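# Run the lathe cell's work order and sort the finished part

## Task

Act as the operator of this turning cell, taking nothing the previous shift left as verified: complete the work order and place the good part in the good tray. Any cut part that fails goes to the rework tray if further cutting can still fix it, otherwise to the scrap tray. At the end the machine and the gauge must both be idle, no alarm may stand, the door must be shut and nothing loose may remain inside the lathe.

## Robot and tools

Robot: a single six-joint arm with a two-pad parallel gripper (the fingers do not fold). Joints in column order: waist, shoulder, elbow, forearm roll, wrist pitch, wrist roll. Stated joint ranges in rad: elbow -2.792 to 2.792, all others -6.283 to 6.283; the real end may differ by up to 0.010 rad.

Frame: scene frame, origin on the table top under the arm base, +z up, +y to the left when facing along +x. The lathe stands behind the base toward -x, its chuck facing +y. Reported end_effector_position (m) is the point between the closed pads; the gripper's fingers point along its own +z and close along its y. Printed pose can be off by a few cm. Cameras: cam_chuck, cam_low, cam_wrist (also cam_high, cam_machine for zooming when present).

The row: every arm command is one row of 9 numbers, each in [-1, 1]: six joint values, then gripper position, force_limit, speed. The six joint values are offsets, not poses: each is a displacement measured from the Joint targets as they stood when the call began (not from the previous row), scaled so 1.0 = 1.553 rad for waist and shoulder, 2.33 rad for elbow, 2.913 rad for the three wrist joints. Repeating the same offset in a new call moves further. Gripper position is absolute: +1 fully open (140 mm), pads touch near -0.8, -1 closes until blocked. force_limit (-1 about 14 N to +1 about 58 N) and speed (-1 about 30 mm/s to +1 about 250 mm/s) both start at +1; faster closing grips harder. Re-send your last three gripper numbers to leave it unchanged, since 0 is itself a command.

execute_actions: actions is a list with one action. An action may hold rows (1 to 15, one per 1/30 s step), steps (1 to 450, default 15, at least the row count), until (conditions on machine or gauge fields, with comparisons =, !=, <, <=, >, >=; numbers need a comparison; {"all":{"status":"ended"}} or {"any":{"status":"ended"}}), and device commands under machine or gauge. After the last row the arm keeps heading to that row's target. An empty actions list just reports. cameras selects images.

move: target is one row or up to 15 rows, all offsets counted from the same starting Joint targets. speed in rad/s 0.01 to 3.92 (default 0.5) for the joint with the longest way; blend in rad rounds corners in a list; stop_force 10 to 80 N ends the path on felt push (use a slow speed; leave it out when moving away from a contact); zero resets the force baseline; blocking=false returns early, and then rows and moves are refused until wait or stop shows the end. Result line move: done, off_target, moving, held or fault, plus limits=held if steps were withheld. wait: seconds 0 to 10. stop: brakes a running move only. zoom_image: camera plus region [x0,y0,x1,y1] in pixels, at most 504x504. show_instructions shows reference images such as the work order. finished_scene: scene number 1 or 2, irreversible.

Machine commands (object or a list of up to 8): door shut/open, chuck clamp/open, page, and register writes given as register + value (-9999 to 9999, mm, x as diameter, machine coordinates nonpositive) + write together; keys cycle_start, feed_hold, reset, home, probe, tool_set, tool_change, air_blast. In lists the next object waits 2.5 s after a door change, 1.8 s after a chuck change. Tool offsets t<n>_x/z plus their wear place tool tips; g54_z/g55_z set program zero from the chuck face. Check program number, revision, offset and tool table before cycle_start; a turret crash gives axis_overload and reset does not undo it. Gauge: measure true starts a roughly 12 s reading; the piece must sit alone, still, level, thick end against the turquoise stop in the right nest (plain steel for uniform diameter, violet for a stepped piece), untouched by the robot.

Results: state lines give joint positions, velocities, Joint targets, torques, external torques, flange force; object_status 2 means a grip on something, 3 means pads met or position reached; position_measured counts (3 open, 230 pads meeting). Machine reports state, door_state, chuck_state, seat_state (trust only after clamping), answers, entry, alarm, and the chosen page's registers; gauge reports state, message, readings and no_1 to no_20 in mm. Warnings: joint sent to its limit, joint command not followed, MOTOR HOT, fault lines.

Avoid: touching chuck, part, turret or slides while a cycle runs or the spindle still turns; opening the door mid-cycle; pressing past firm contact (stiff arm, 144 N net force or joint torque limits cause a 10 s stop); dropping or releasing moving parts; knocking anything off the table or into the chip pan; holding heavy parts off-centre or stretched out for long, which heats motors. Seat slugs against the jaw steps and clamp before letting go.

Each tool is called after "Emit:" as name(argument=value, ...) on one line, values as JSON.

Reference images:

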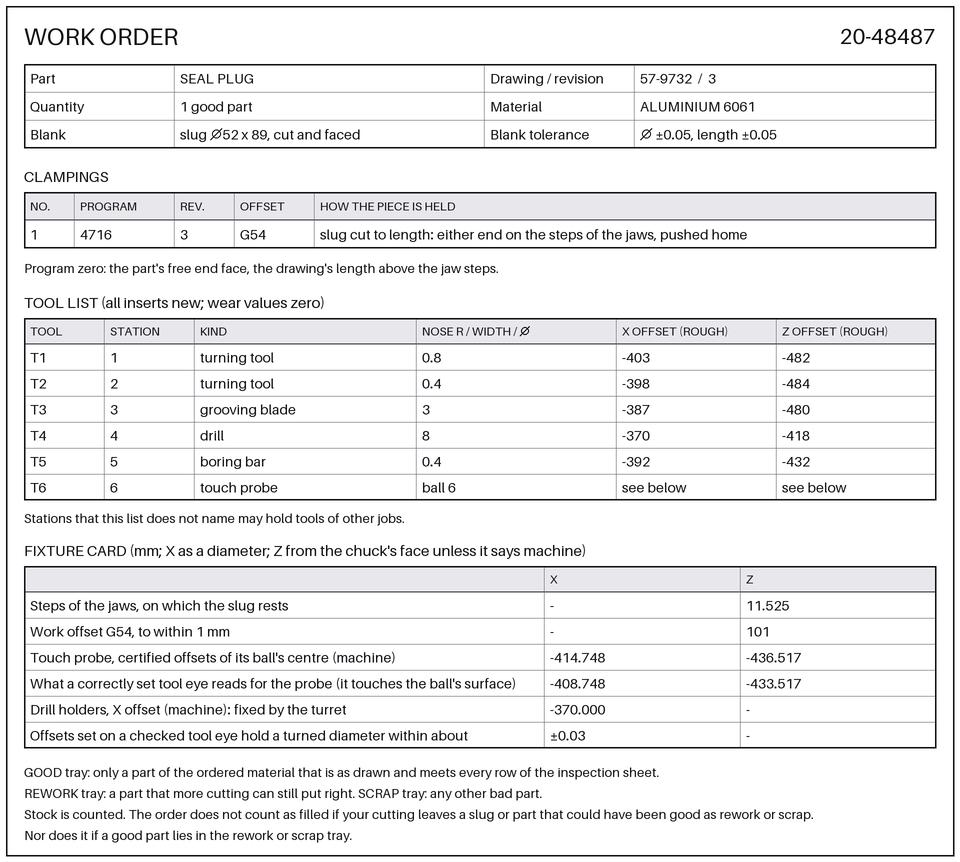

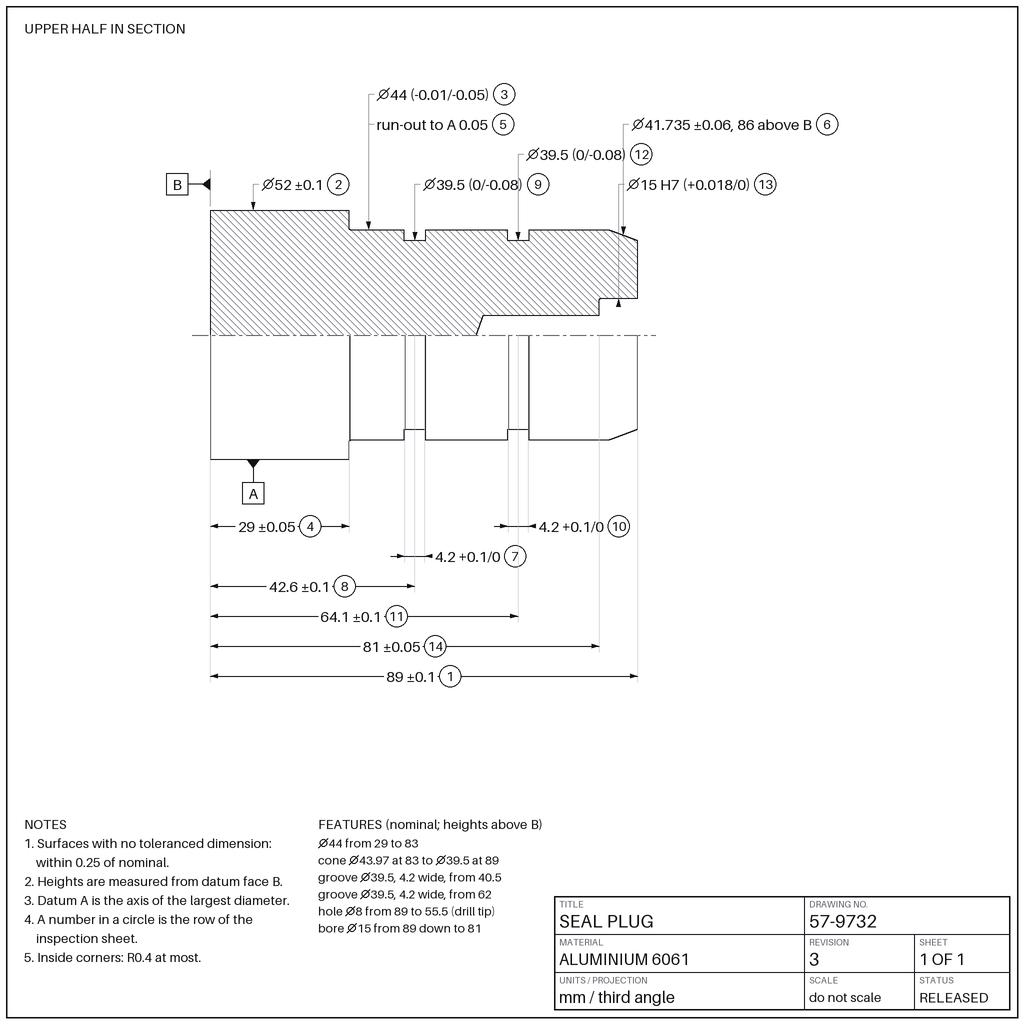

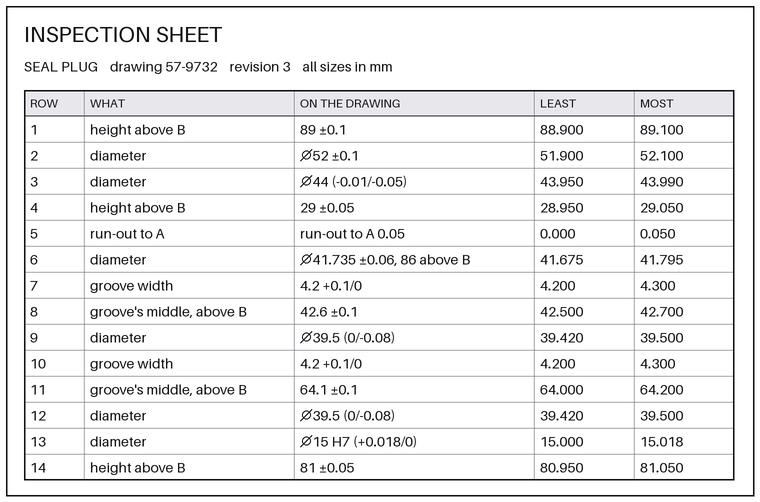

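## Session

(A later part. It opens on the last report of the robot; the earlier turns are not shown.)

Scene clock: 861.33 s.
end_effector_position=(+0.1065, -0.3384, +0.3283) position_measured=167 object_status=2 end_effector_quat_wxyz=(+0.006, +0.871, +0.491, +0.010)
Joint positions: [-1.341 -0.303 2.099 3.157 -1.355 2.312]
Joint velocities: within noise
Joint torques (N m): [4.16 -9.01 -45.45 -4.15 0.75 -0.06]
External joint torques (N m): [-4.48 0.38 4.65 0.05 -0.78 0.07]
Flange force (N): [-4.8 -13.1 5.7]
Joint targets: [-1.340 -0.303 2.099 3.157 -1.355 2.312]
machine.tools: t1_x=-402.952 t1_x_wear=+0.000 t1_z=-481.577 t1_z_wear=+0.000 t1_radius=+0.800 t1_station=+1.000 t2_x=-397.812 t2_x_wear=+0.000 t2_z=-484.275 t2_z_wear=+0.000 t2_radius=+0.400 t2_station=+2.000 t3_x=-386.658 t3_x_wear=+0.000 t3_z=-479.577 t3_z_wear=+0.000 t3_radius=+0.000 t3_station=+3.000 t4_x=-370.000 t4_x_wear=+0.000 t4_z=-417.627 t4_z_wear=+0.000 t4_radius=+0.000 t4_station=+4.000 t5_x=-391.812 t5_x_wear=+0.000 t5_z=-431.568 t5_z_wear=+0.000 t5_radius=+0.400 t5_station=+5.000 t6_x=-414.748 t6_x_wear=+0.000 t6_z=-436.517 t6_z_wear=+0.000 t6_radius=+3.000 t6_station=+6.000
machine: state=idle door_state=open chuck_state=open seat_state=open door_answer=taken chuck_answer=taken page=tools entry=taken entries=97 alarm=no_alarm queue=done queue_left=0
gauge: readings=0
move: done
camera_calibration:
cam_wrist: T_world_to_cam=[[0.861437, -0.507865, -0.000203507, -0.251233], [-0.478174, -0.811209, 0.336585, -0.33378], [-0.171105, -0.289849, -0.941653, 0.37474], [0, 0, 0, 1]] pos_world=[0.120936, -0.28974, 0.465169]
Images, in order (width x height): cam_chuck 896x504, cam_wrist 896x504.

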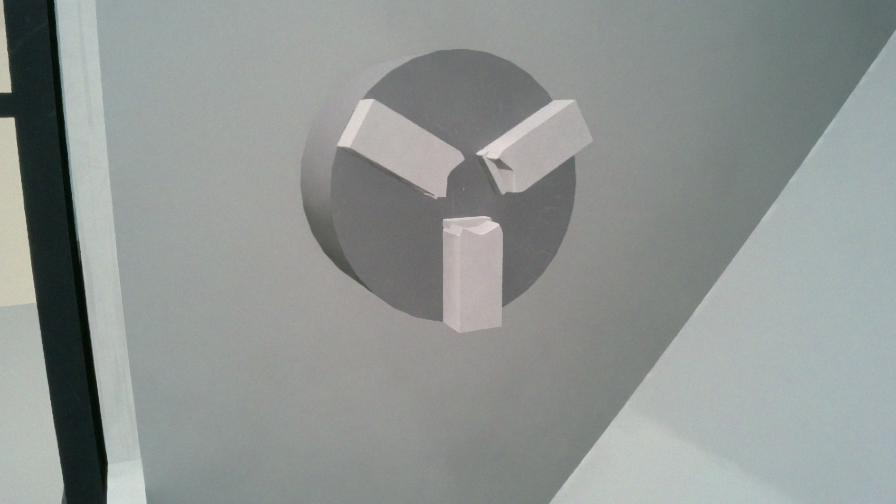

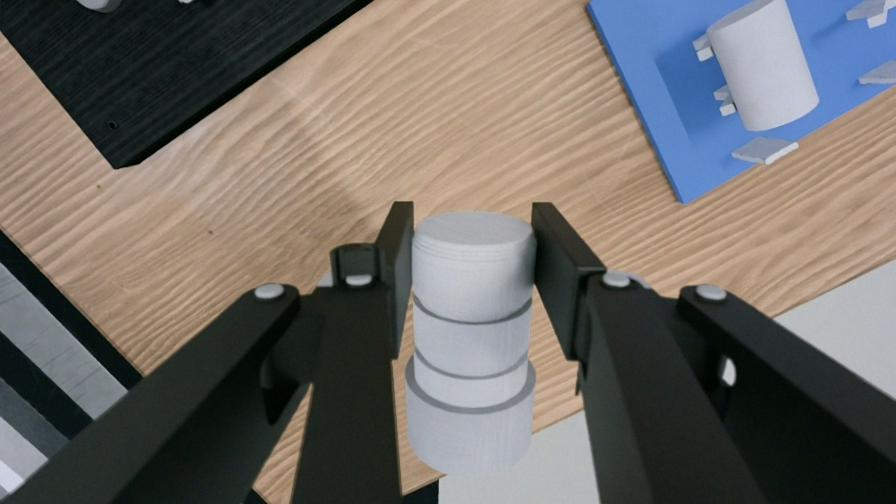

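Emit:
move(target=[[0.9102,0,0,0,0,-0.7822,-1,1,-1],[0.9102,0.1908,0.1301,0.0003,0.2058,-0.7822,-1,1,-1]], speed=[1.2,0.5], blend=[0.1,0], cameras=["cam_low","cam_wrist"])

Scene clock: 889.77 s.
end_effector_position=(+0.3703, +0.0545, +0.0685) position_measured=167 object_status=2 end_effector_quat_wxyz=(+0.000, +0.706, -0.708, +0.001)
Joint positions: [0.074 -0.007 2.402 3.158 -0.755 0.034]
Joint velocities: within noise
Joint torques (N m): [4.13 -27.06 -32.12 -2.89 0.65 -0.12]
External joint torques (N m): [-4.65 0.01 3.56 -0.09 -0.66 0.12]
Flange force (N): [12.9 5.1 1.4]
Joint targets: [0.074 -0.007 2.402 3.158 -0.755 0.034]
machine.tools: t1_x=-402.952 t1_x_wear=+0.000 t1_z=-481.577 t1_z_wear=+0.000 t1_radius=+0.800 t1_station=+1.000 t2_x=-397.812 t2_x_wear=+0.000 t2_z=-484.275 t2_z_wear=+0.000 t2_radius=+0.400 t2_station=+2.000 t3_x=-386.658 t3_x_wear=+0.000 t3_z=-479.577 t3_z_wear=+0.000 t3_radius=+0.000 t3_station=+3.000 t4_x=-370.000 t4_x_wear=+0.000 t4_z=-417.627 t4_z_wear=+0.000 t4_radius=+0.000 t4_station=+4.000 t5_x=-391.812 t5_x_wear=+0.000 t5_z=-431.568 t5_z_wear=+0.000 t5_radius=+0.400 t5_station=+5.000 t6_x=-414.748 t6_x_wear=+0.000 t6_z=-436.517 t6_z_wear=+0.000 t6_radius=+3.000 t6_station=+6.000
machine: state=idle door_state=open chuck_state=open seat_state=open door_answer=taken chuck_answer=taken page=tools entry=taken entries=97 alarm=no_alarm queue=done queue_left=0
gauge: readings=0
move: done
camera_calibration:
cam_wrist: T_world_to_cam=[[-0.99971, -0.0092156, -0.0222281, 0.384496], [-0.0163281, 0.93834, 0.345328, -0.0684359], [0.0176751, 0.345591, -0.938219, 0.184231], [0, 0, 0, 1]] pos_world=[0.380011, 0.0040908, 0.205029]
Images, in order (width x height): cam_low 896x504, cam_wrist 896x504.

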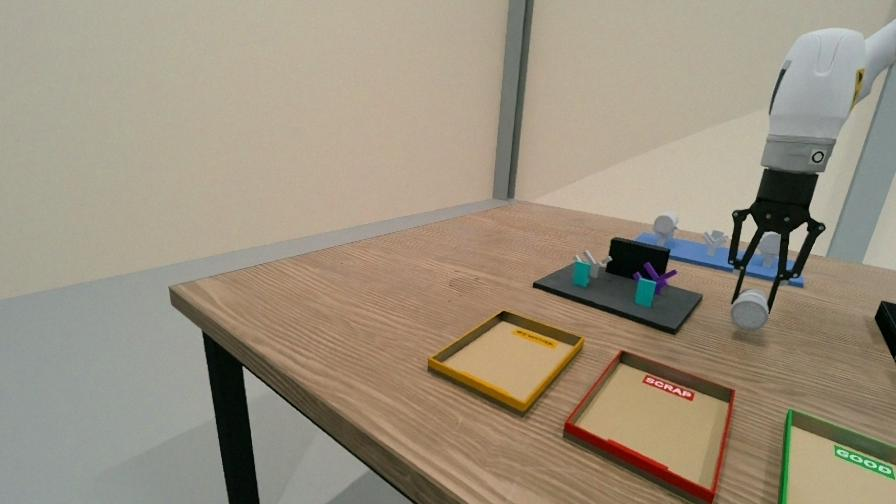

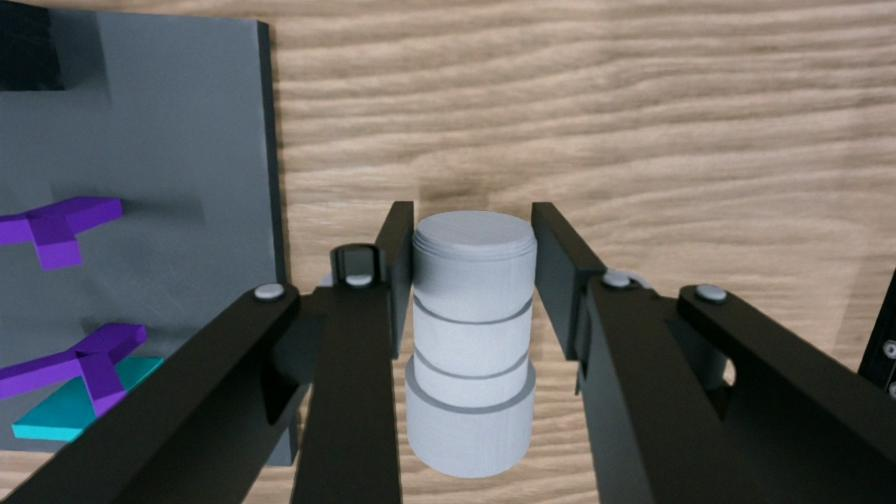

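Emit:
move(target=[0,0.0303,0.0090,0,0.0234,0,-1,1,-1], speed=0.015, stop_force=10, cameras=["cam_low"])

Scene clock: 899.70 s.
end_effector_position=(+0.3710, +0.0539, +0.0431) position_measured=167 object_status=2 end_effector_quat_wxyz=(+0.001, +0.706, -0.709, +0.001)
Joint positions: [0.074 0.041 2.423 3.158 -0.687 0.034]
Joint velocities: within noise
Joint torques (N m): [5.62 -26.12 -25.72 -1.92 0.42 -0.15]
External joint torques (N m): [-6.2 -3.65 -0.7 -0.84 -0.43 0.15]
Flange force (N): [16.6 3.7 -8.9]
Joint targets: [0.074 0.041 2.423 3.158 -0.687 0.034]
machine.tools: t1_x=-402.952 t1_x_wear=+0.000 t1_z=-481.577 t1_z_wear=+0.000 t1_radius=+0.800 t1_station=+1.000 t2_x=-397.812 t2_x_wear=+0.000 t2_z=-484.275 t2_z_wear=+0.000 t2_radius=+0.400 t2_station=+2.000 t3_x=-386.658 t3_x_wear=+0.000 t3_z=-479.577 t3_z_wear=+0.000 t3_radius=+0.000 t3_station=+3.000 t4_x=-370.000 t4_x_wear=+0.000 t4_z=-417.627 t4_z_wear=+0.000 t4_radius=+0.000 t4_station=+4.000 t5_x=-391.812 t5_x_wear=+0.000 t5_z=-431.568 t5_z_wear=+0.000 t5_radius=+0.400 t5_station=+5.000 t6_x=-414.748 t6_x_wear=+0.000 t6_z=-436.517 t6_z_wear=+0.000 t6_radius=+3.000 t6_station=+6.000
machine: state=idle door_state=open chuck_state=open seat_state=open door_answer=taken chuck_answer=taken page=tools entry=taken entries=97 alarm=no_alarm queue=done queue_left=0
gauge: readings=0
move: done
Images, in order (width x height): cam_low 896x504.

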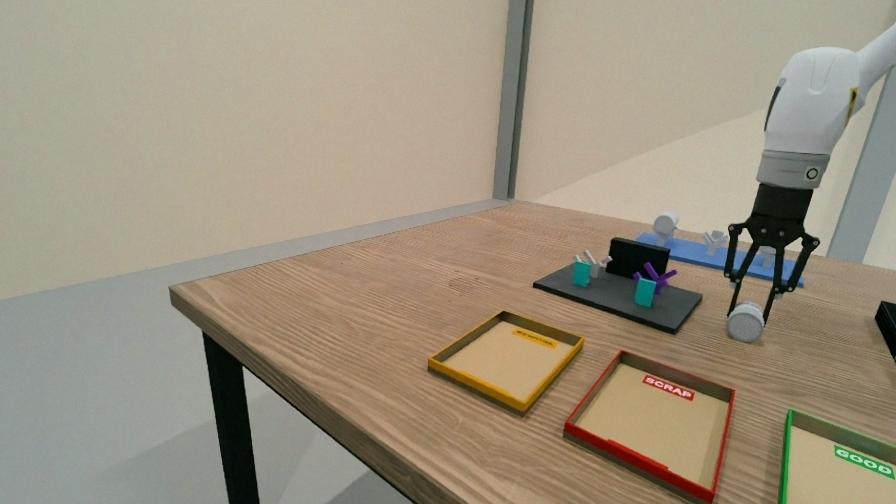

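Emit:
execute_actions(actions=[{"rows":[[0,0,0,0,0,0,-0.1,1,-1]],"steps":45}], cameras=["cam_wrist","cam_low"])

Emit:
move(target=[0.0633,0.0065,-0.0047,0,-0.0003,0.0337,-0.1,1,-1], speed=0.06, cameras=["cam_wrist"])

Scene clock: 919.37 s.
end_effector_position=(+0.3710, +0.0539, +0.0431) position_measured=141 object_status=3 end_effector_quat_wxyz=(+0.001, +0.706, -0.709, +0.001)
Joint positions: [0.074 0.041 2.423 3.158 -0.687 0.034]
Joint velocities: within noise
Joint torques (N m): [3.88 -28.45 -28.18 -2.73 0.61 -0.09]
External joint torques (N m): [-4.38 -1.35 1.71 -0.04 -0.62 0.09]
Flange force (N): [12.1 4.3 -3.0]
Joint targets: [0.074 0.041 2.423 3.158 -0.687 0.034]
machine.tools: t1_x=-402.952 t1_x_wear=+0.000 t1_z=-481.577 t1_z_wear=+0.000 t1_radius=+0.800 t1_station=+1.000 t2_x=-397.812 t2_x_wear=+0.000 t2_z=-484.275 t2_z_wear=+0.000 t2_radius=+0.400 t2_station=+2.000 t3_x=-386.658 t3_x_wear=+0.000 t3_z=-479.577 t3_z_wear=+0.000 t3_radius=+0.000 t3_station=+3.000 t4_x=-370.000 t4_x_wear=+0.000 t4_z=-417.627 t4_z_wear=+0.000 t4_radius=+0.000 t4_station=+4.000 t5_x=-391.812 t5_x_wear=+0.000 t5_z=-431.568 t5_z_wear=+0.000 t5_radius=+0.400 t5_station=+5.000 t6_x=-414.748 t6_x_wear=+0.000 t6_z=-436.517 t6_z_wear=+0.000 t6_radius=+3.000 t6_station=+6.000
machine: state=idle door_state=open chuck_state=open seat_state=open door_answer=taken chuck_answer=taken page=tools entry=taken entries=97 alarm=no_alarm queue=done queue_left=0
gauge: readings=0
camera_calibration:
cam_wrist: T_world_to_cam=[[-0.999716, -0.00847591, -0.0222625, 0.384537], [-0.0156287, 0.938678, 0.344441, -0.0593286], [0.0179779, 0.344691, -0.938544, 0.1606], [0, 0, 0, 1]] pos_world=[0.380613, 0.0035923, 0.179726]
Images, in order (width x height): cam_low 896x504, cam_wrist 896x504.

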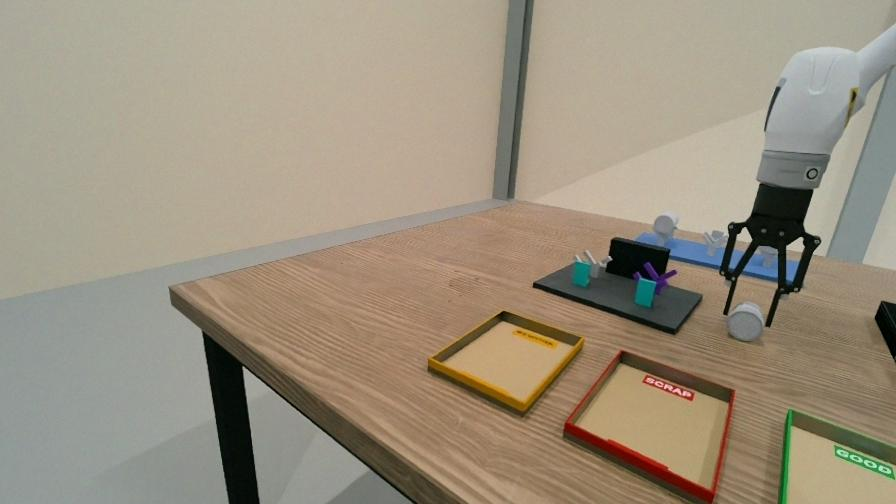

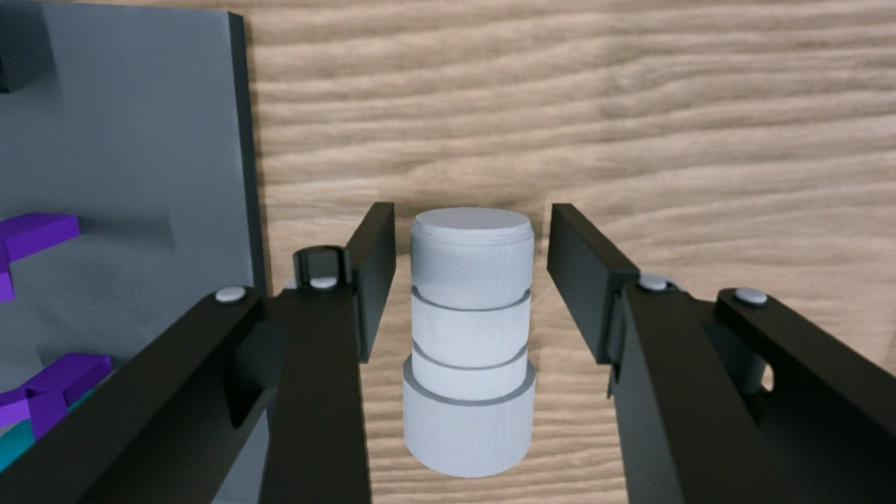

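Scene clock: 921.27 s.
end_effector_position=(+0.3705, +0.0910, +0.0426) position_measured=141 object_status=3 end_effector_quat_wxyz=(+0.001, +0.706, -0.708, +0.001)
Joint positions: [0.172 0.051 2.412 3.158 -0.688 0.132]
Joint velocities: within noise
Joint torques (N m): [3.93 -29.27 -28.15 -2.73 0.61 -0.11]
External joint torques (N m): [-4.48 -1.66 1.69 -0.03 -0.63 0.11]
Flange force (N): [12.5 3.5 -3.5]
Joint targets: [0.172 0.051 2.412 3.158 -0.688 0.132]
machine.tools: t1_x=-402.952 t1_x_wear=+0.000 t1_z=-481.577 t1_z_wear=+0.000 t1_radius=+0.800 t1_station=+1.000 t2_x=-397.812 t2_x_wear=+0.000 t2_z=-484.275 t2_z_wear=+0.000 t2_radius=+0.400 t2_station=+2.000 t3_x=-386.658 t3_x_wear=+0.000 t3_z=-479.577 t3_z_wear=+0.000 t3_radius=+0.000 t3_station=+3.000 t4_x=-370.000 t4_x_wear=+0.000 t4_z=-417.627 t4_z_wear=+0.000 t4_radius=+0.000 t4_station=+4.000 t5_x=-391.812 t5_x_wear=+0.000 t5_z=-431.568 t5_z_wear=+0.000 t5_radius=+0.400 t5_station=+5.000 t6_x=-414.748 t6_x_wear=+0.000 t6_z=-436.517 t6_z_wear=+0.000 t6_radius=+3.000 t6_station=+6.000
machine: state=idle door_state=open chuck_state=open seat_state=open door_answer=taken chuck_answer=taken page=tools entry=taken entries=97 alarm=no_alarm queue=done queue_left=0
gauge: readings=0
move: done
camera_calibration:
cam_wrist: T_world_to_cam=[[-0.999735, -0.00874316, -0.0212805, 0.384387], [-0.0155252, 0.939, 0.343566, -0.0940112], [0.0169786, 0.343806, -0.938887, 0.14788], [0, 0, 0, 1]] pos_world=[0.380315, 0.0407952, 0.179322]
Images, in order (width x height): cam_wrist 896x504.

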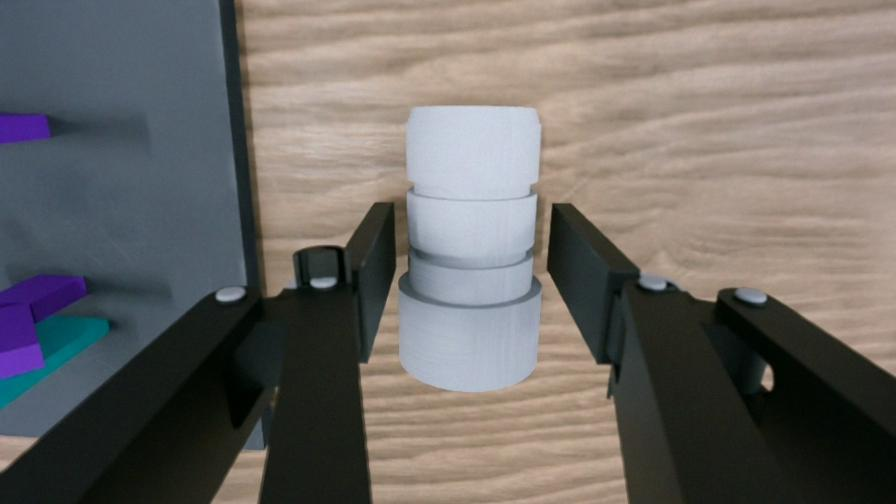

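Emit:
execute_actions(actions=[{"machine":{"door":"shut"},"rows":[[0,0,0,0,0,0,-1,1,-1]],"steps":50}], cameras=[])

Emit:
move(target=[[0,-0.0361,-0.0108,0,-0.0279,0,-1,1,-1],[-0.0224,0.0241,-0.1930,-0.0281,-0.1441,0.001,-1,1,-1]], speed=[0.1,0.4], cameras=["cam_low","cam_wrist"])

Scene clock: 967.57 s.
end_effector_position=(+0.3705, +0.0910, +0.0426) position_measured=157 object_status=2 end_effector_quat_wxyz=(+0.001, +0.706, -0.708, +0.001)
Joint positions: [0.172 0.051 2.412 3.158 -0.688 0.132]
Joint velocities: within noise
Joint torques (N m): [3.82 -23 -22.39 -2.97 1.01 -0.12]
External joint torques (N m): [-4.4 -7.98 -4.02 0.22 -1.03 0.12]
Flange force (N): [12.1 3.8 -21.0]
Joint targets: [0.172 0.051 2.412 3.158 -0.688 0.132]
machine.tools: t1_x=-402.952 t1_x_wear=+0.000 t1_z=-481.577 t1_z_wear=+0.000 t1_radius=+0.800 t1_station=+1.000 t2_x=-397.812 t2_x_wear=+0.000 t2_z=-484.275 t2_z_wear=+0.000 t2_radius=+0.400 t2_station=+2.000 t3_x=-386.658 t3_x_wear=+0.000 t3_z=-479.577 t3_z_wear=+0.000 t3_radius=+0.000 t3_station=+3.000 t4_x=-370.000 t4_x_wear=+0.000 t4_z=-417.627 t4_z_wear=+0.000 t4_radius=+0.000 t4_station=+4.000 t5_x=-391.812 t5_x_wear=+0.000 t5_z=-431.568 t5_z_wear=+0.000 t5_radius=+0.400 t5_station=+5.000 t6_x=-414.748 t6_x_wear=+0.000 t6_z=-436.517 t6_z_wear=+0.000 t6_radius=+3.000 t6_station=+6.000
machine: state=idle door_state=between chuck_state=open seat_state=open door_answer=taken chuck_answer=taken page=tools entry=taken entries=97 alarm=no_alarm queue=running queue_left=0
gauge: readings=0
No camera images: "cameras" was empty.

Scene clock: 969.83 s.
end_effector_position=(+0.5388, +0.0751, +0.2207) position_measured=157 object_status=2 end_effector_quat_wxyz=(+0.025, +0.707, -0.706, +0.026)
Joint positions: [0.137 0.088 1.962 3.076 -1.108 0.135]
Joint velocities: within noise
Joint torques (N m): [3.66 -45.96 -41.05 -4.12 0.52 -0.1]
External joint torques (N m): [-4.39 0.32 3.68 0.09 -0.56 0.1]
Flange force (N): [8.4 4.8 3.9]
Joint targets: [0.137 0.088 1.962 3.076 -1.108 0.135]
machine.tools: t1_x=-402.952 t1_x_wear=+0.000 t1_z=-481.577 t1_z_wear=+0.000 t1_radius=+0.800 t1_station=+1.000 t2_x=-397.812 t2_x_wear=+0.000 t2_z=-484.275 t2_z_wear=+0.000 t2_radius=+0.400 t2_station=+2.000 t3_x=-386.658 t3_x_wear=+0.000 t3_z=-479.577 t3_z_wear=+0.000 t3_radius=+0.000 t3_station=+3.000 t4_x=-370.000 t4_x_wear=+0.000 t4_z=-417.627 t4_z_wear=+0.000 t4_radius=+0.000 t4_station=+4.000 t5_x=-391.812 t5_x_wear=+0.000 t5_z=-431.568 t5_z_wear=+0.000 t5_radius=+0.400 t5_station=+5.000 t6_x=-414.748 t6_x_wear=+0.000 t6_z=-436.517 t6_z_wear=+0.000 t6_radius=+3.000 t6_station=+6.000
machine: state=idle door_state=shut chuck_state=open seat_state=open door_answer=taken chuck_answer=taken page=tools entry=taken entries=97 alarm=no_alarm queue=done queue_left=0
gauge: readings=0
move: done
camera_calibration:
cam_wrist: T_world_to_cam=[[-0.999668, -0.0145813, -0.0212598, 0.556685], [-0.0199222, 0.960342, 0.278112, -0.122447], [0.0163614, 0.278443, -0.960313, 0.327631], [0, 0, 0, 1]] pos_world=[0.5487, 0.0344819, 0.360517]
Images, in order (width x height): cam_low 896x504, cam_wrist 896x504.

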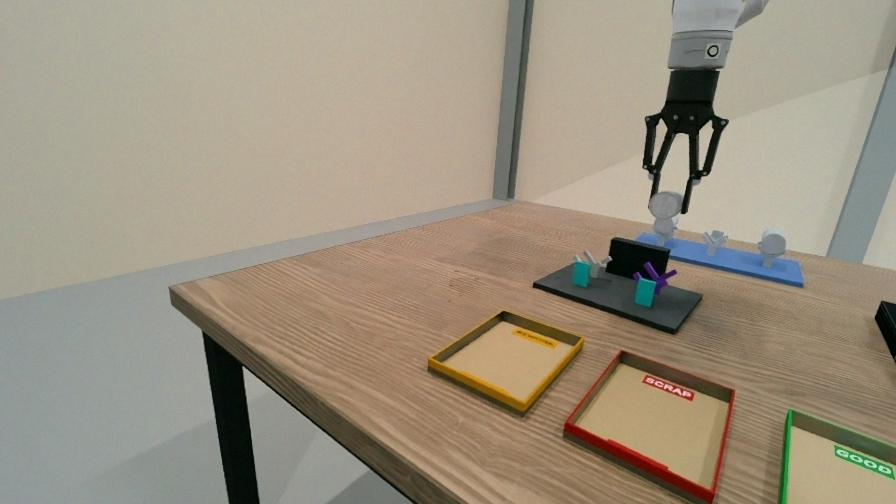

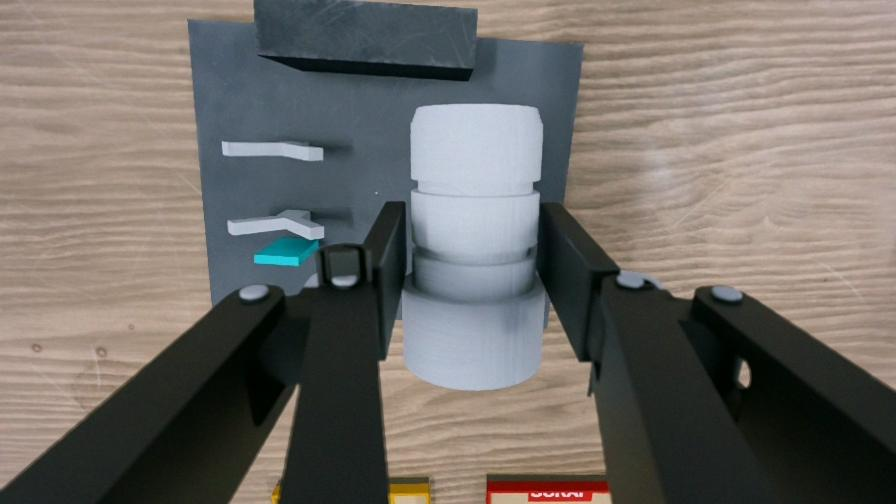

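Emit:
zoom_image(camera="cam_wrist", region=[340, 90, 600, 400])

Scaled by 1.626 from the camera's 896x504 image, which has a finer 1280x720 frame.

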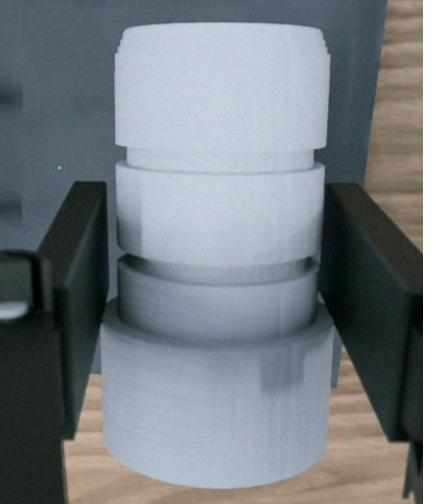

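Emit:
move(target=[-0.0079,0.0699,-0.0542,0,-0.0059,-0.0041,-1,1,-1], speed=0.12, cameras=["cam_wrist"])

Emit:
zoom_image(camera="cam_wrist", region=[540, 60, 840, 300])

Scene clock: 1052.67 s.
end_effector_position=(+0.6107, +0.0750, +0.2208) position_measured=157 object_status=2 end_effector_quat_wxyz=(+0.025, +0.706, -0.707, +0.026)
Joint positions: [0.125 0.197 1.836 3.076 -1.125 0.123]
Joint velocities: within noise
Joint torques (N m): [3.7 -57.37 -41.67 -4.09 0.58 -0.08]
External joint torques (N m): [-4.48 0.41 4.19 0.05 -0.63 0.08]
Flange force (N): [7.8 6.2 4.2]
Joint targets: [0.125 0.197 1.836 3.076 -1.125 0.123]
machine.tools: t1_x=-402.952 t1_x_wear=+0.000 t1_z=-481.577 t1_z_wear=+0.000 t1_radius=+0.800 t1_station=+1.000 t2_x=-397.812 t2_x_wear=+0.000 t2_z=-484.275 t2_z_wear=+0.000 t2_radius=+0.400 t2_station=+2.000 t3_x=-386.658 t3_x_wear=+0.000 t3_z=-479.577 t3_z_wear=+0.000 t3_radius=+0.000 t3_station=+3.000 t4_x=-370.000 t4_x_wear=+0.000 t4_z=-417.627 t4_z_wear=+0.000 t4_radius=+0.000 t4_station=+4.000 t5_x=-391.812 t5_x_wear=+0.000 t5_z=-431.568 t5_z_wear=+0.000 t5_radius=+0.400 t5_station=+5.000 t6_x=-414.748 t6_x_wear=+0.000 t6_z=-436.517 t6_z_wear=+0.000 t6_radius=+3.000 t6_station=+6.000
machine: state=idle door_state=shut chuck_state=open seat_state=open door_answer=taken chuck_answer=taken page=tools entry=taken entries=97 alarm=no_alarm queue=done queue_left=0
gauge: readings=0
move: done
camera_calibration:
cam_wrist: T_world_to_cam=[[-0.999688, -0.0132558, -0.0211869, 0.628407], [-0.0186235, 0.960454, 0.277815, -0.12165], [0.0166664, 0.278123, -0.960401, 0.326432], [0, 0, 0, 1]] pos_world=[0.620504, 0.0343808, 0.360616]
Images, in order (width x height): cam_wrist 896x504.

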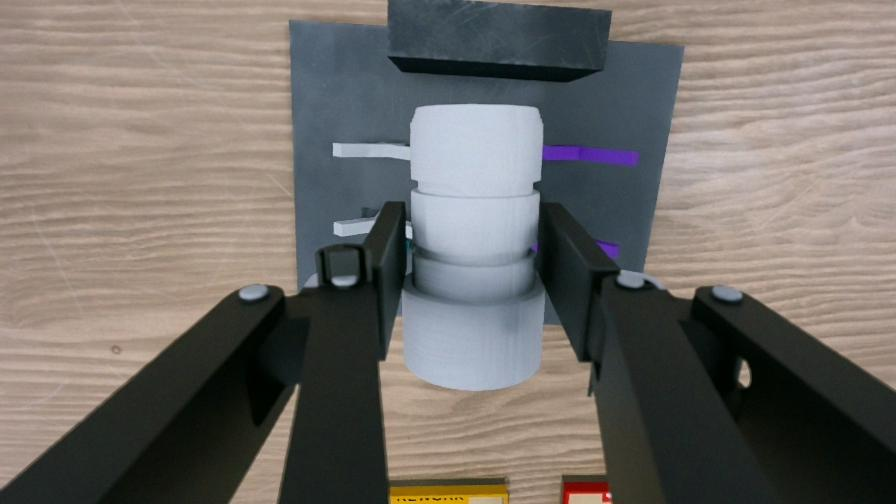

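Scaled by 1.680 from the camera's 896x504 image, which has a finer 1280x720 frame.

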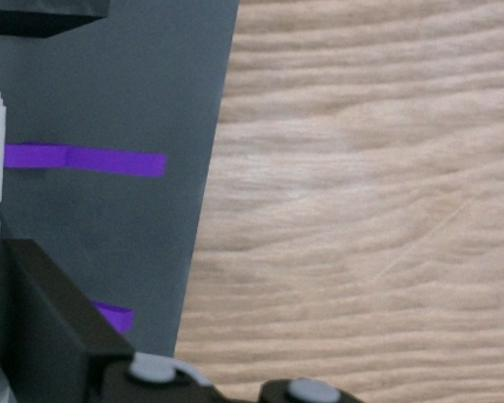

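Emit:
move(target=[0.0106,-0.0123,0.0961,-0.0028,0.0698,0.0203,-1,1,-1], speed=0.12, cameras=["cam_wrist","cam_low"])

Scene clock: 1097.50 s.
end_effector_position=(+0.5377, +0.0759, +0.1256) position_measured=157 object_status=2 end_effector_quat_wxyz=(+0.025, +0.697, -0.716, +0.026)
Joint positions: [0.141 0.178 2.06 3.068 -0.922 0.182]
Joint velocities: within noise
Joint torques (N m): [3.55 -50.47 -37.06 -3.63 0.58 -0.11]
External joint torques (N m): [-4.33 -0.22 3.98 0.06 -0.64 0.11]
Flange force (N): [8.8 6.0 2.5]
Joint targets: [0.141 0.178 2.060 3.068 -0.922 0.182]
machine.tools: t1_x=-402.952 t1_x_wear=+0.000 t1_z=-481.577 t1_z_wear=+0.000 t1_radius=+0.800 t1_station=+1.000 t2_x=-397.812 t2_x_wear=+0.000 t2_z=-484.275 t2_z_wear=+0.000 t2_radius=+0.400 t2_station=+2.000 t3_x=-386.658 t3_x_wear=+0.000 t3_z=-479.577 t3_z_wear=+0.000 t3_radius=+0.000 t3_station=+3.000 t4_x=-370.000 t4_x_wear=+0.000 t4_z=-417.627 t4_z_wear=+0.000 t4_radius=+0.000 t4_station=+4.000 t5_x=-391.812 t5_x_wear=+0.000 t5_z=-431.568 t5_z_wear=+0.000 t5_radius=+0.400 t5_station=+5.000 t6_x=-414.748 t6_x_wear=+0.000 t6_z=-436.517 t6_z_wear=+0.000 t6_radius=+3.000 t6_station=+6.000
machine: state=idle door_state=shut chuck_state=open seat_state=open door_answer=taken chuck_answer=taken page=tools entry=taken entries=97 alarm=no_alarm queue=done queue_left=0
gauge: readings=0
move: done
camera_calibration:
cam_wrist: T_world_to_cam=[[-0.999649, 0.0130595, -0.0230368, 0.551746], [0.00614369, 0.960576, 0.27795, -0.11079], [0.0257585, 0.277711, -0.960319, 0.231084], [0, 0, 0, 1]] pos_world=[0.54628, 0.0350425, 0.265419]
Images, in order (width x height): cam_low 896x504, cam_wrist 896x504.

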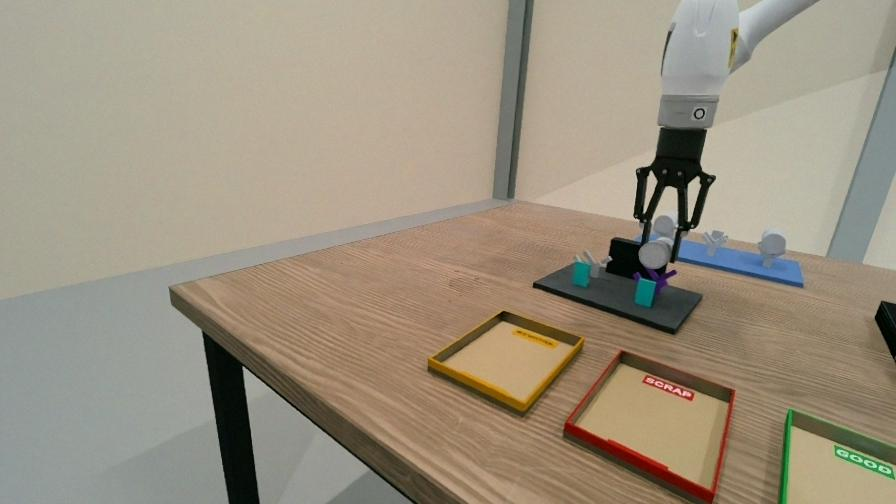

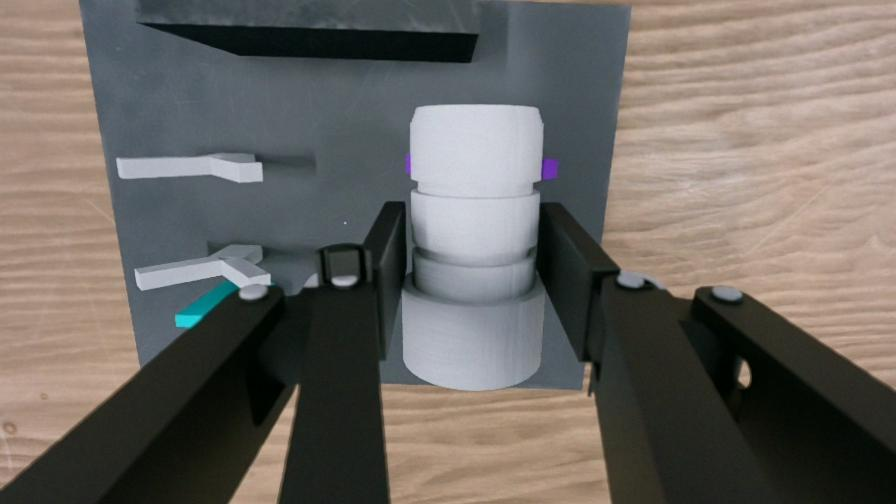

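Emit:
move(target=[0.0014,0.016,0.0112,-0.001,0.0173,0.0065,-1,1,-1], speed=0.04, stop_force=10, cameras=["cam_wrist"])

Scene clock: 1137.20 s.
end_effector_position=(+0.5347, +0.0765, +0.1007) position_measured=157 object_status=2 end_effector_quat_wxyz=(+0.025, +0.693, -0.720, +0.026)
Joint positions: [0.143 0.202 2.086 3.065 -0.871 0.201]
Joint velocities: within noise
Joint torques (N m): [3.48 -51.72 -35.54 -3.49 0.54 -0.14]
External joint torques (N m): [-4.52 -0.04 3.79 0.06 -0.61 0.14]
Flange force (N): [9.2 5.3 2.4]
Joint targets: [0.143 0.202 2.086 3.065 -0.871 0.201]
machine.tools: t1_x=-402.952 t1_x_wear=+0.000 t1_z=-481.577 t1_z_wear=+0.000 t1_radius=+0.800 t1_station=+1.000 t2_x=-397.812 t2_x_wear=+0.000 t2_z=-484.275 t2_z_wear=+0.000 t2_radius=+0.400 t2_station=+2.000 t3_x=-386.658 t3_x_wear=+0.000 t3_z=-479.577 t3_z_wear=+0.000 t3_radius=+0.000 t3_station=+3.000 t4_x=-370.000 t4_x_wear=+0.000 t4_z=-417.627 t4_z_wear=+0.000 t4_radius=+0.000 t4_station=+4.000 t5_x=-391.812 t5_x_wear=+0.000 t5_z=-431.568 t5_z_wear=+0.000 t5_radius=+0.400 t5_station=+5.000 t6_x=-414.748 t6_x_wear=+0.000 t6_z=-436.517 t6_z_wear=+0.000 t6_radius=+3.000 t6_station=+6.000
machine: state=idle door_state=shut chuck_state=open seat_state=open door_answer=taken chuck_answer=taken page=tools entry=taken entries=97 alarm=no_alarm queue=done queue_left=0
gauge: readings=0
move: done
camera_calibration:
cam_wrist: T_world_to_cam=[[-0.99941, 0.024969, -0.0235887, 0.547081], [0.0174325, 0.960414, 0.27803, -0.110449], [0.029597, 0.277455, -0.960283, 0.205051], [0, 0, 0, 1]] pos_world=[0.542615, 0.0355244, 0.24052]
Images, in order (width x height): cam_wrist 896x504.

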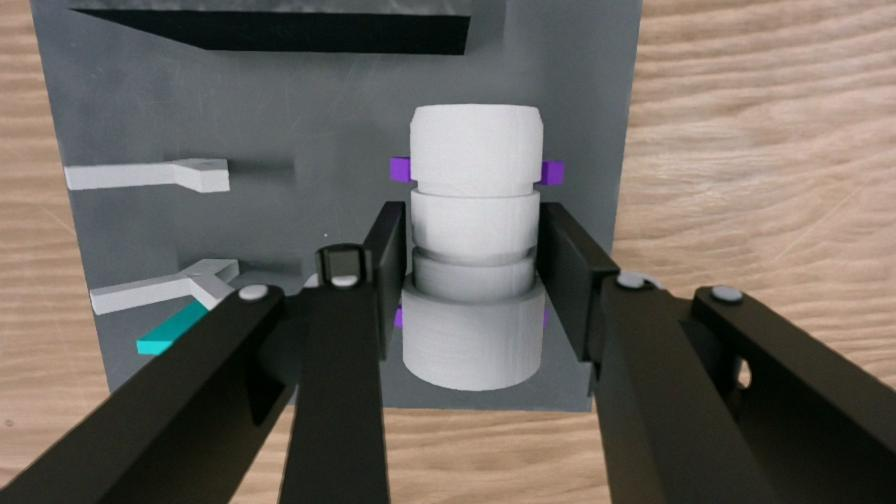

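Emit:
move(target=[[0,0,0,0,0,0.0069,-1,1,-1],[0,0.011,0.0048,0,0.0097,0.0069,-1,1,-1]], speed=[0.05,0.012], stop_force=10, cameras=["cam_wrist","cam_low"])

Scene clock: 1154.47 s.
end_effector_position=(+0.5347, +0.0765, +0.0977) position_measured=157 object_status=2 end_effector_quat_wxyz=(+0.025, +0.686, -0.727, +0.026)
Joint positions: [0.143 0.206 2.088 3.065 -0.865 0.221]
Joint velocities: within noise
Joint torques (N m): [2.82 -41.37 -31.09 -3.6 2.9 -0.07]
External joint torques (N m): [-3.67 -10.77 -0.71 0.18 -2.95 0.07]
Flange force (N): [10.2 11.2 -19.1]
Joint targets: [0.143 0.206 2.088 3.065 -0.865 0.221]
machine.tools: t1_x=-402.952 t1_x_wear=+0.000 t1_z=-481.577 t1_z_wear=+0.000 t1_radius=+0.800 t1_station=+1.000 t2_x=-397.812 t2_x_wear=+0.000 t2_z=-484.275 t2_z_wear=+0.000 t2_radius=+0.400 t2_station=+2.000 t3_x=-386.658 t3_x_wear=+0.000 t3_z=-479.577 t3_z_wear=+0.000 t3_radius=+0.000 t3_station=+3.000 t4_x=-370.000 t4_x_wear=+0.000 t4_z=-417.627 t4_z_wear=+0.000 t4_radius=+0.000 t4_station=+4.000 t5_x=-391.812 t5_x_wear=+0.000 t5_z=-431.568 t5_z_wear=+0.000 t5_radius=+0.400 t5_station=+5.000 t6_x=-414.748 t6_x_wear=+0.000 t6_z=-436.517 t6_z_wear=+0.000 t6_radius=+3.000 t6_station=+6.000
machine: state=idle door_state=shut chuck_state=open seat_state=open door_answer=taken chuck_answer=taken page=tools entry=taken entries=97 alarm=no_alarm queue=done queue_left=0
gauge: readings=0
move: contact; path passed 1 of 2 targets; the wrist pitch is farthest, 0.023 rad from its target
camera_calibration:
cam_wrist: T_world_to_cam=[[-0.998686, 0.0447307, -0.0250106, 0.545317], [0.0360176, 0.959798, 0.278371, -0.1196], [0.0364568, 0.277104, -0.960148, 0.198503], [0, 0, 0, 1]] pos_world=[0.541671, 0.0353931, 0.237524]
Images, in order (width x height): cam_low 896x504, cam_wrist 896x504.

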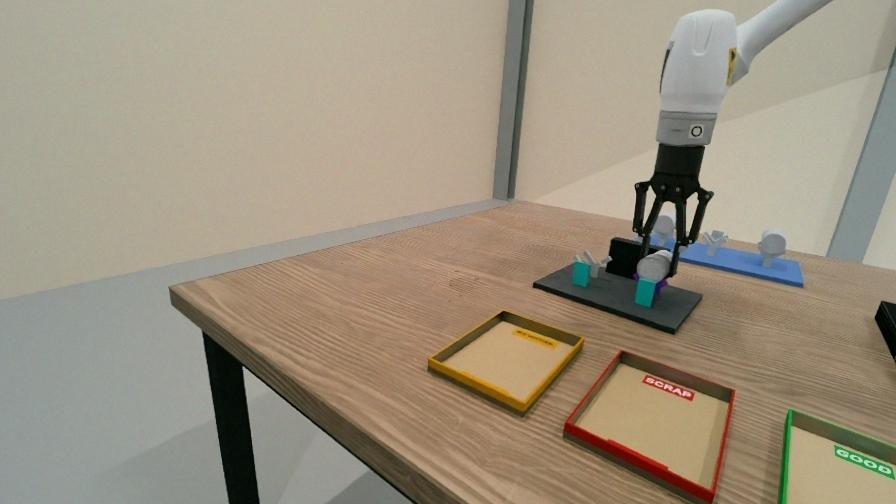

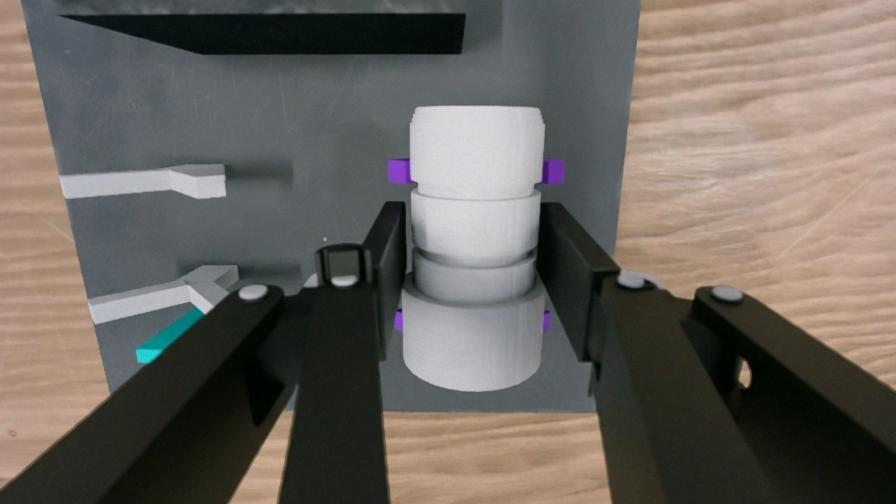

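Emit:
move(target=[0,0.0024,0.001,0,0.0021,0,-1,1,-1], speed=0.01, stop_force=15, cameras=["cam_wrist"])

Scene clock: 1162.93 s.
end_effector_position=(+0.5347, +0.0765, +0.0973) position_measured=157 object_status=2 end_effector_quat_wxyz=(+0.025, +0.686, -0.727, +0.027)
Joint positions: [0.143 0.207 2.088 3.065 -0.864 0.221]
Joint velocities: within noise
Joint torques (N m): [2.68 -32.42 -29.31 -3.58 5.85 0.09]
External joint torques (N m): [-3.59 -19.67 -2.23 0.19 -5.91 -0.09]
Flange force (N): [13.1 19.5 -37.0]
Joint targets: [0.143 0.207 2.088 3.065 -0.864 0.221]
machine.tools: t1_x=-402.952 t1_x_wear=+0.000 t1_z=-481.577 t1_z_wear=+0.000 t1_radius=+0.800 t1_station=+1.000 t2_x=-397.812 t2_x_wear=+0.000 t2_z=-484.275 t2_z_wear=+0.000 t2_radius=+0.400 t2_station=+2.000 t3_x=-386.658 t3_x_wear=+0.000 t3_z=-479.577 t3_z_wear=+0.000 t3_radius=+0.000 t3_station=+3.000 t4_x=-370.000 t4_x_wear=+0.000 t4_z=-417.627 t4_z_wear=+0.000 t4_radius=+0.000 t4_station=+4.000 t5_x=-391.812 t5_x_wear=+0.000 t5_z=-431.568 t5_z_wear=+0.000 t5_radius=+0.400 t5_station=+5.000 t6_x=-414.748 t6_x_wear=+0.000 t6_z=-436.517 t6_z_wear=+0.000 t6_radius=+3.000 t6_station=+6.000
machine: state=idle door_state=shut chuck_state=open seat_state=open door_answer=taken chuck_answer=taken page=tools entry=taken entries=97 alarm=no_alarm queue=done queue_left=0
gauge: readings=0
move: contact
camera_calibration:
cam_wrist: T_world_to_cam=[[-0.99869, 0.0446357, -0.0250377, 0.545318], [0.0359188, 0.959802, 0.278369, -0.119435], [0.0364565, 0.277105, -0.960148, 0.198119], [0, 0, 0, 1]] pos_world=[0.541671, 0.0353933, 0.237124]
Images, in order (width x height): cam_wrist 896x504.

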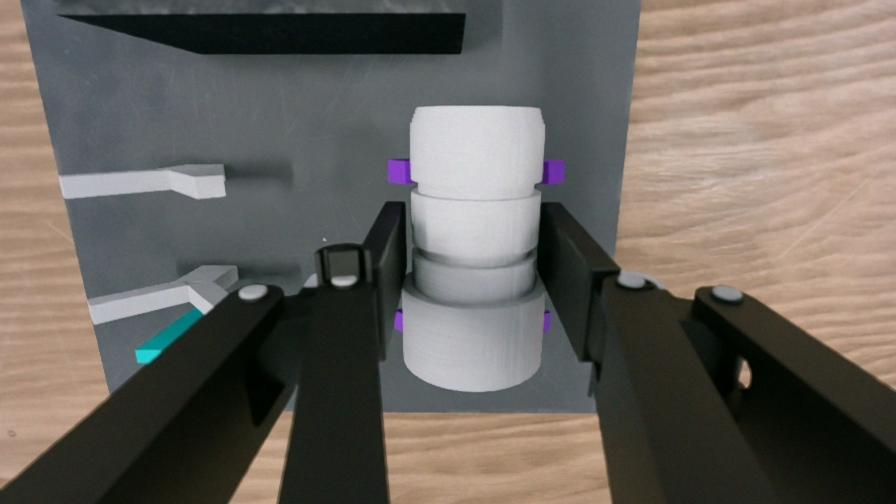

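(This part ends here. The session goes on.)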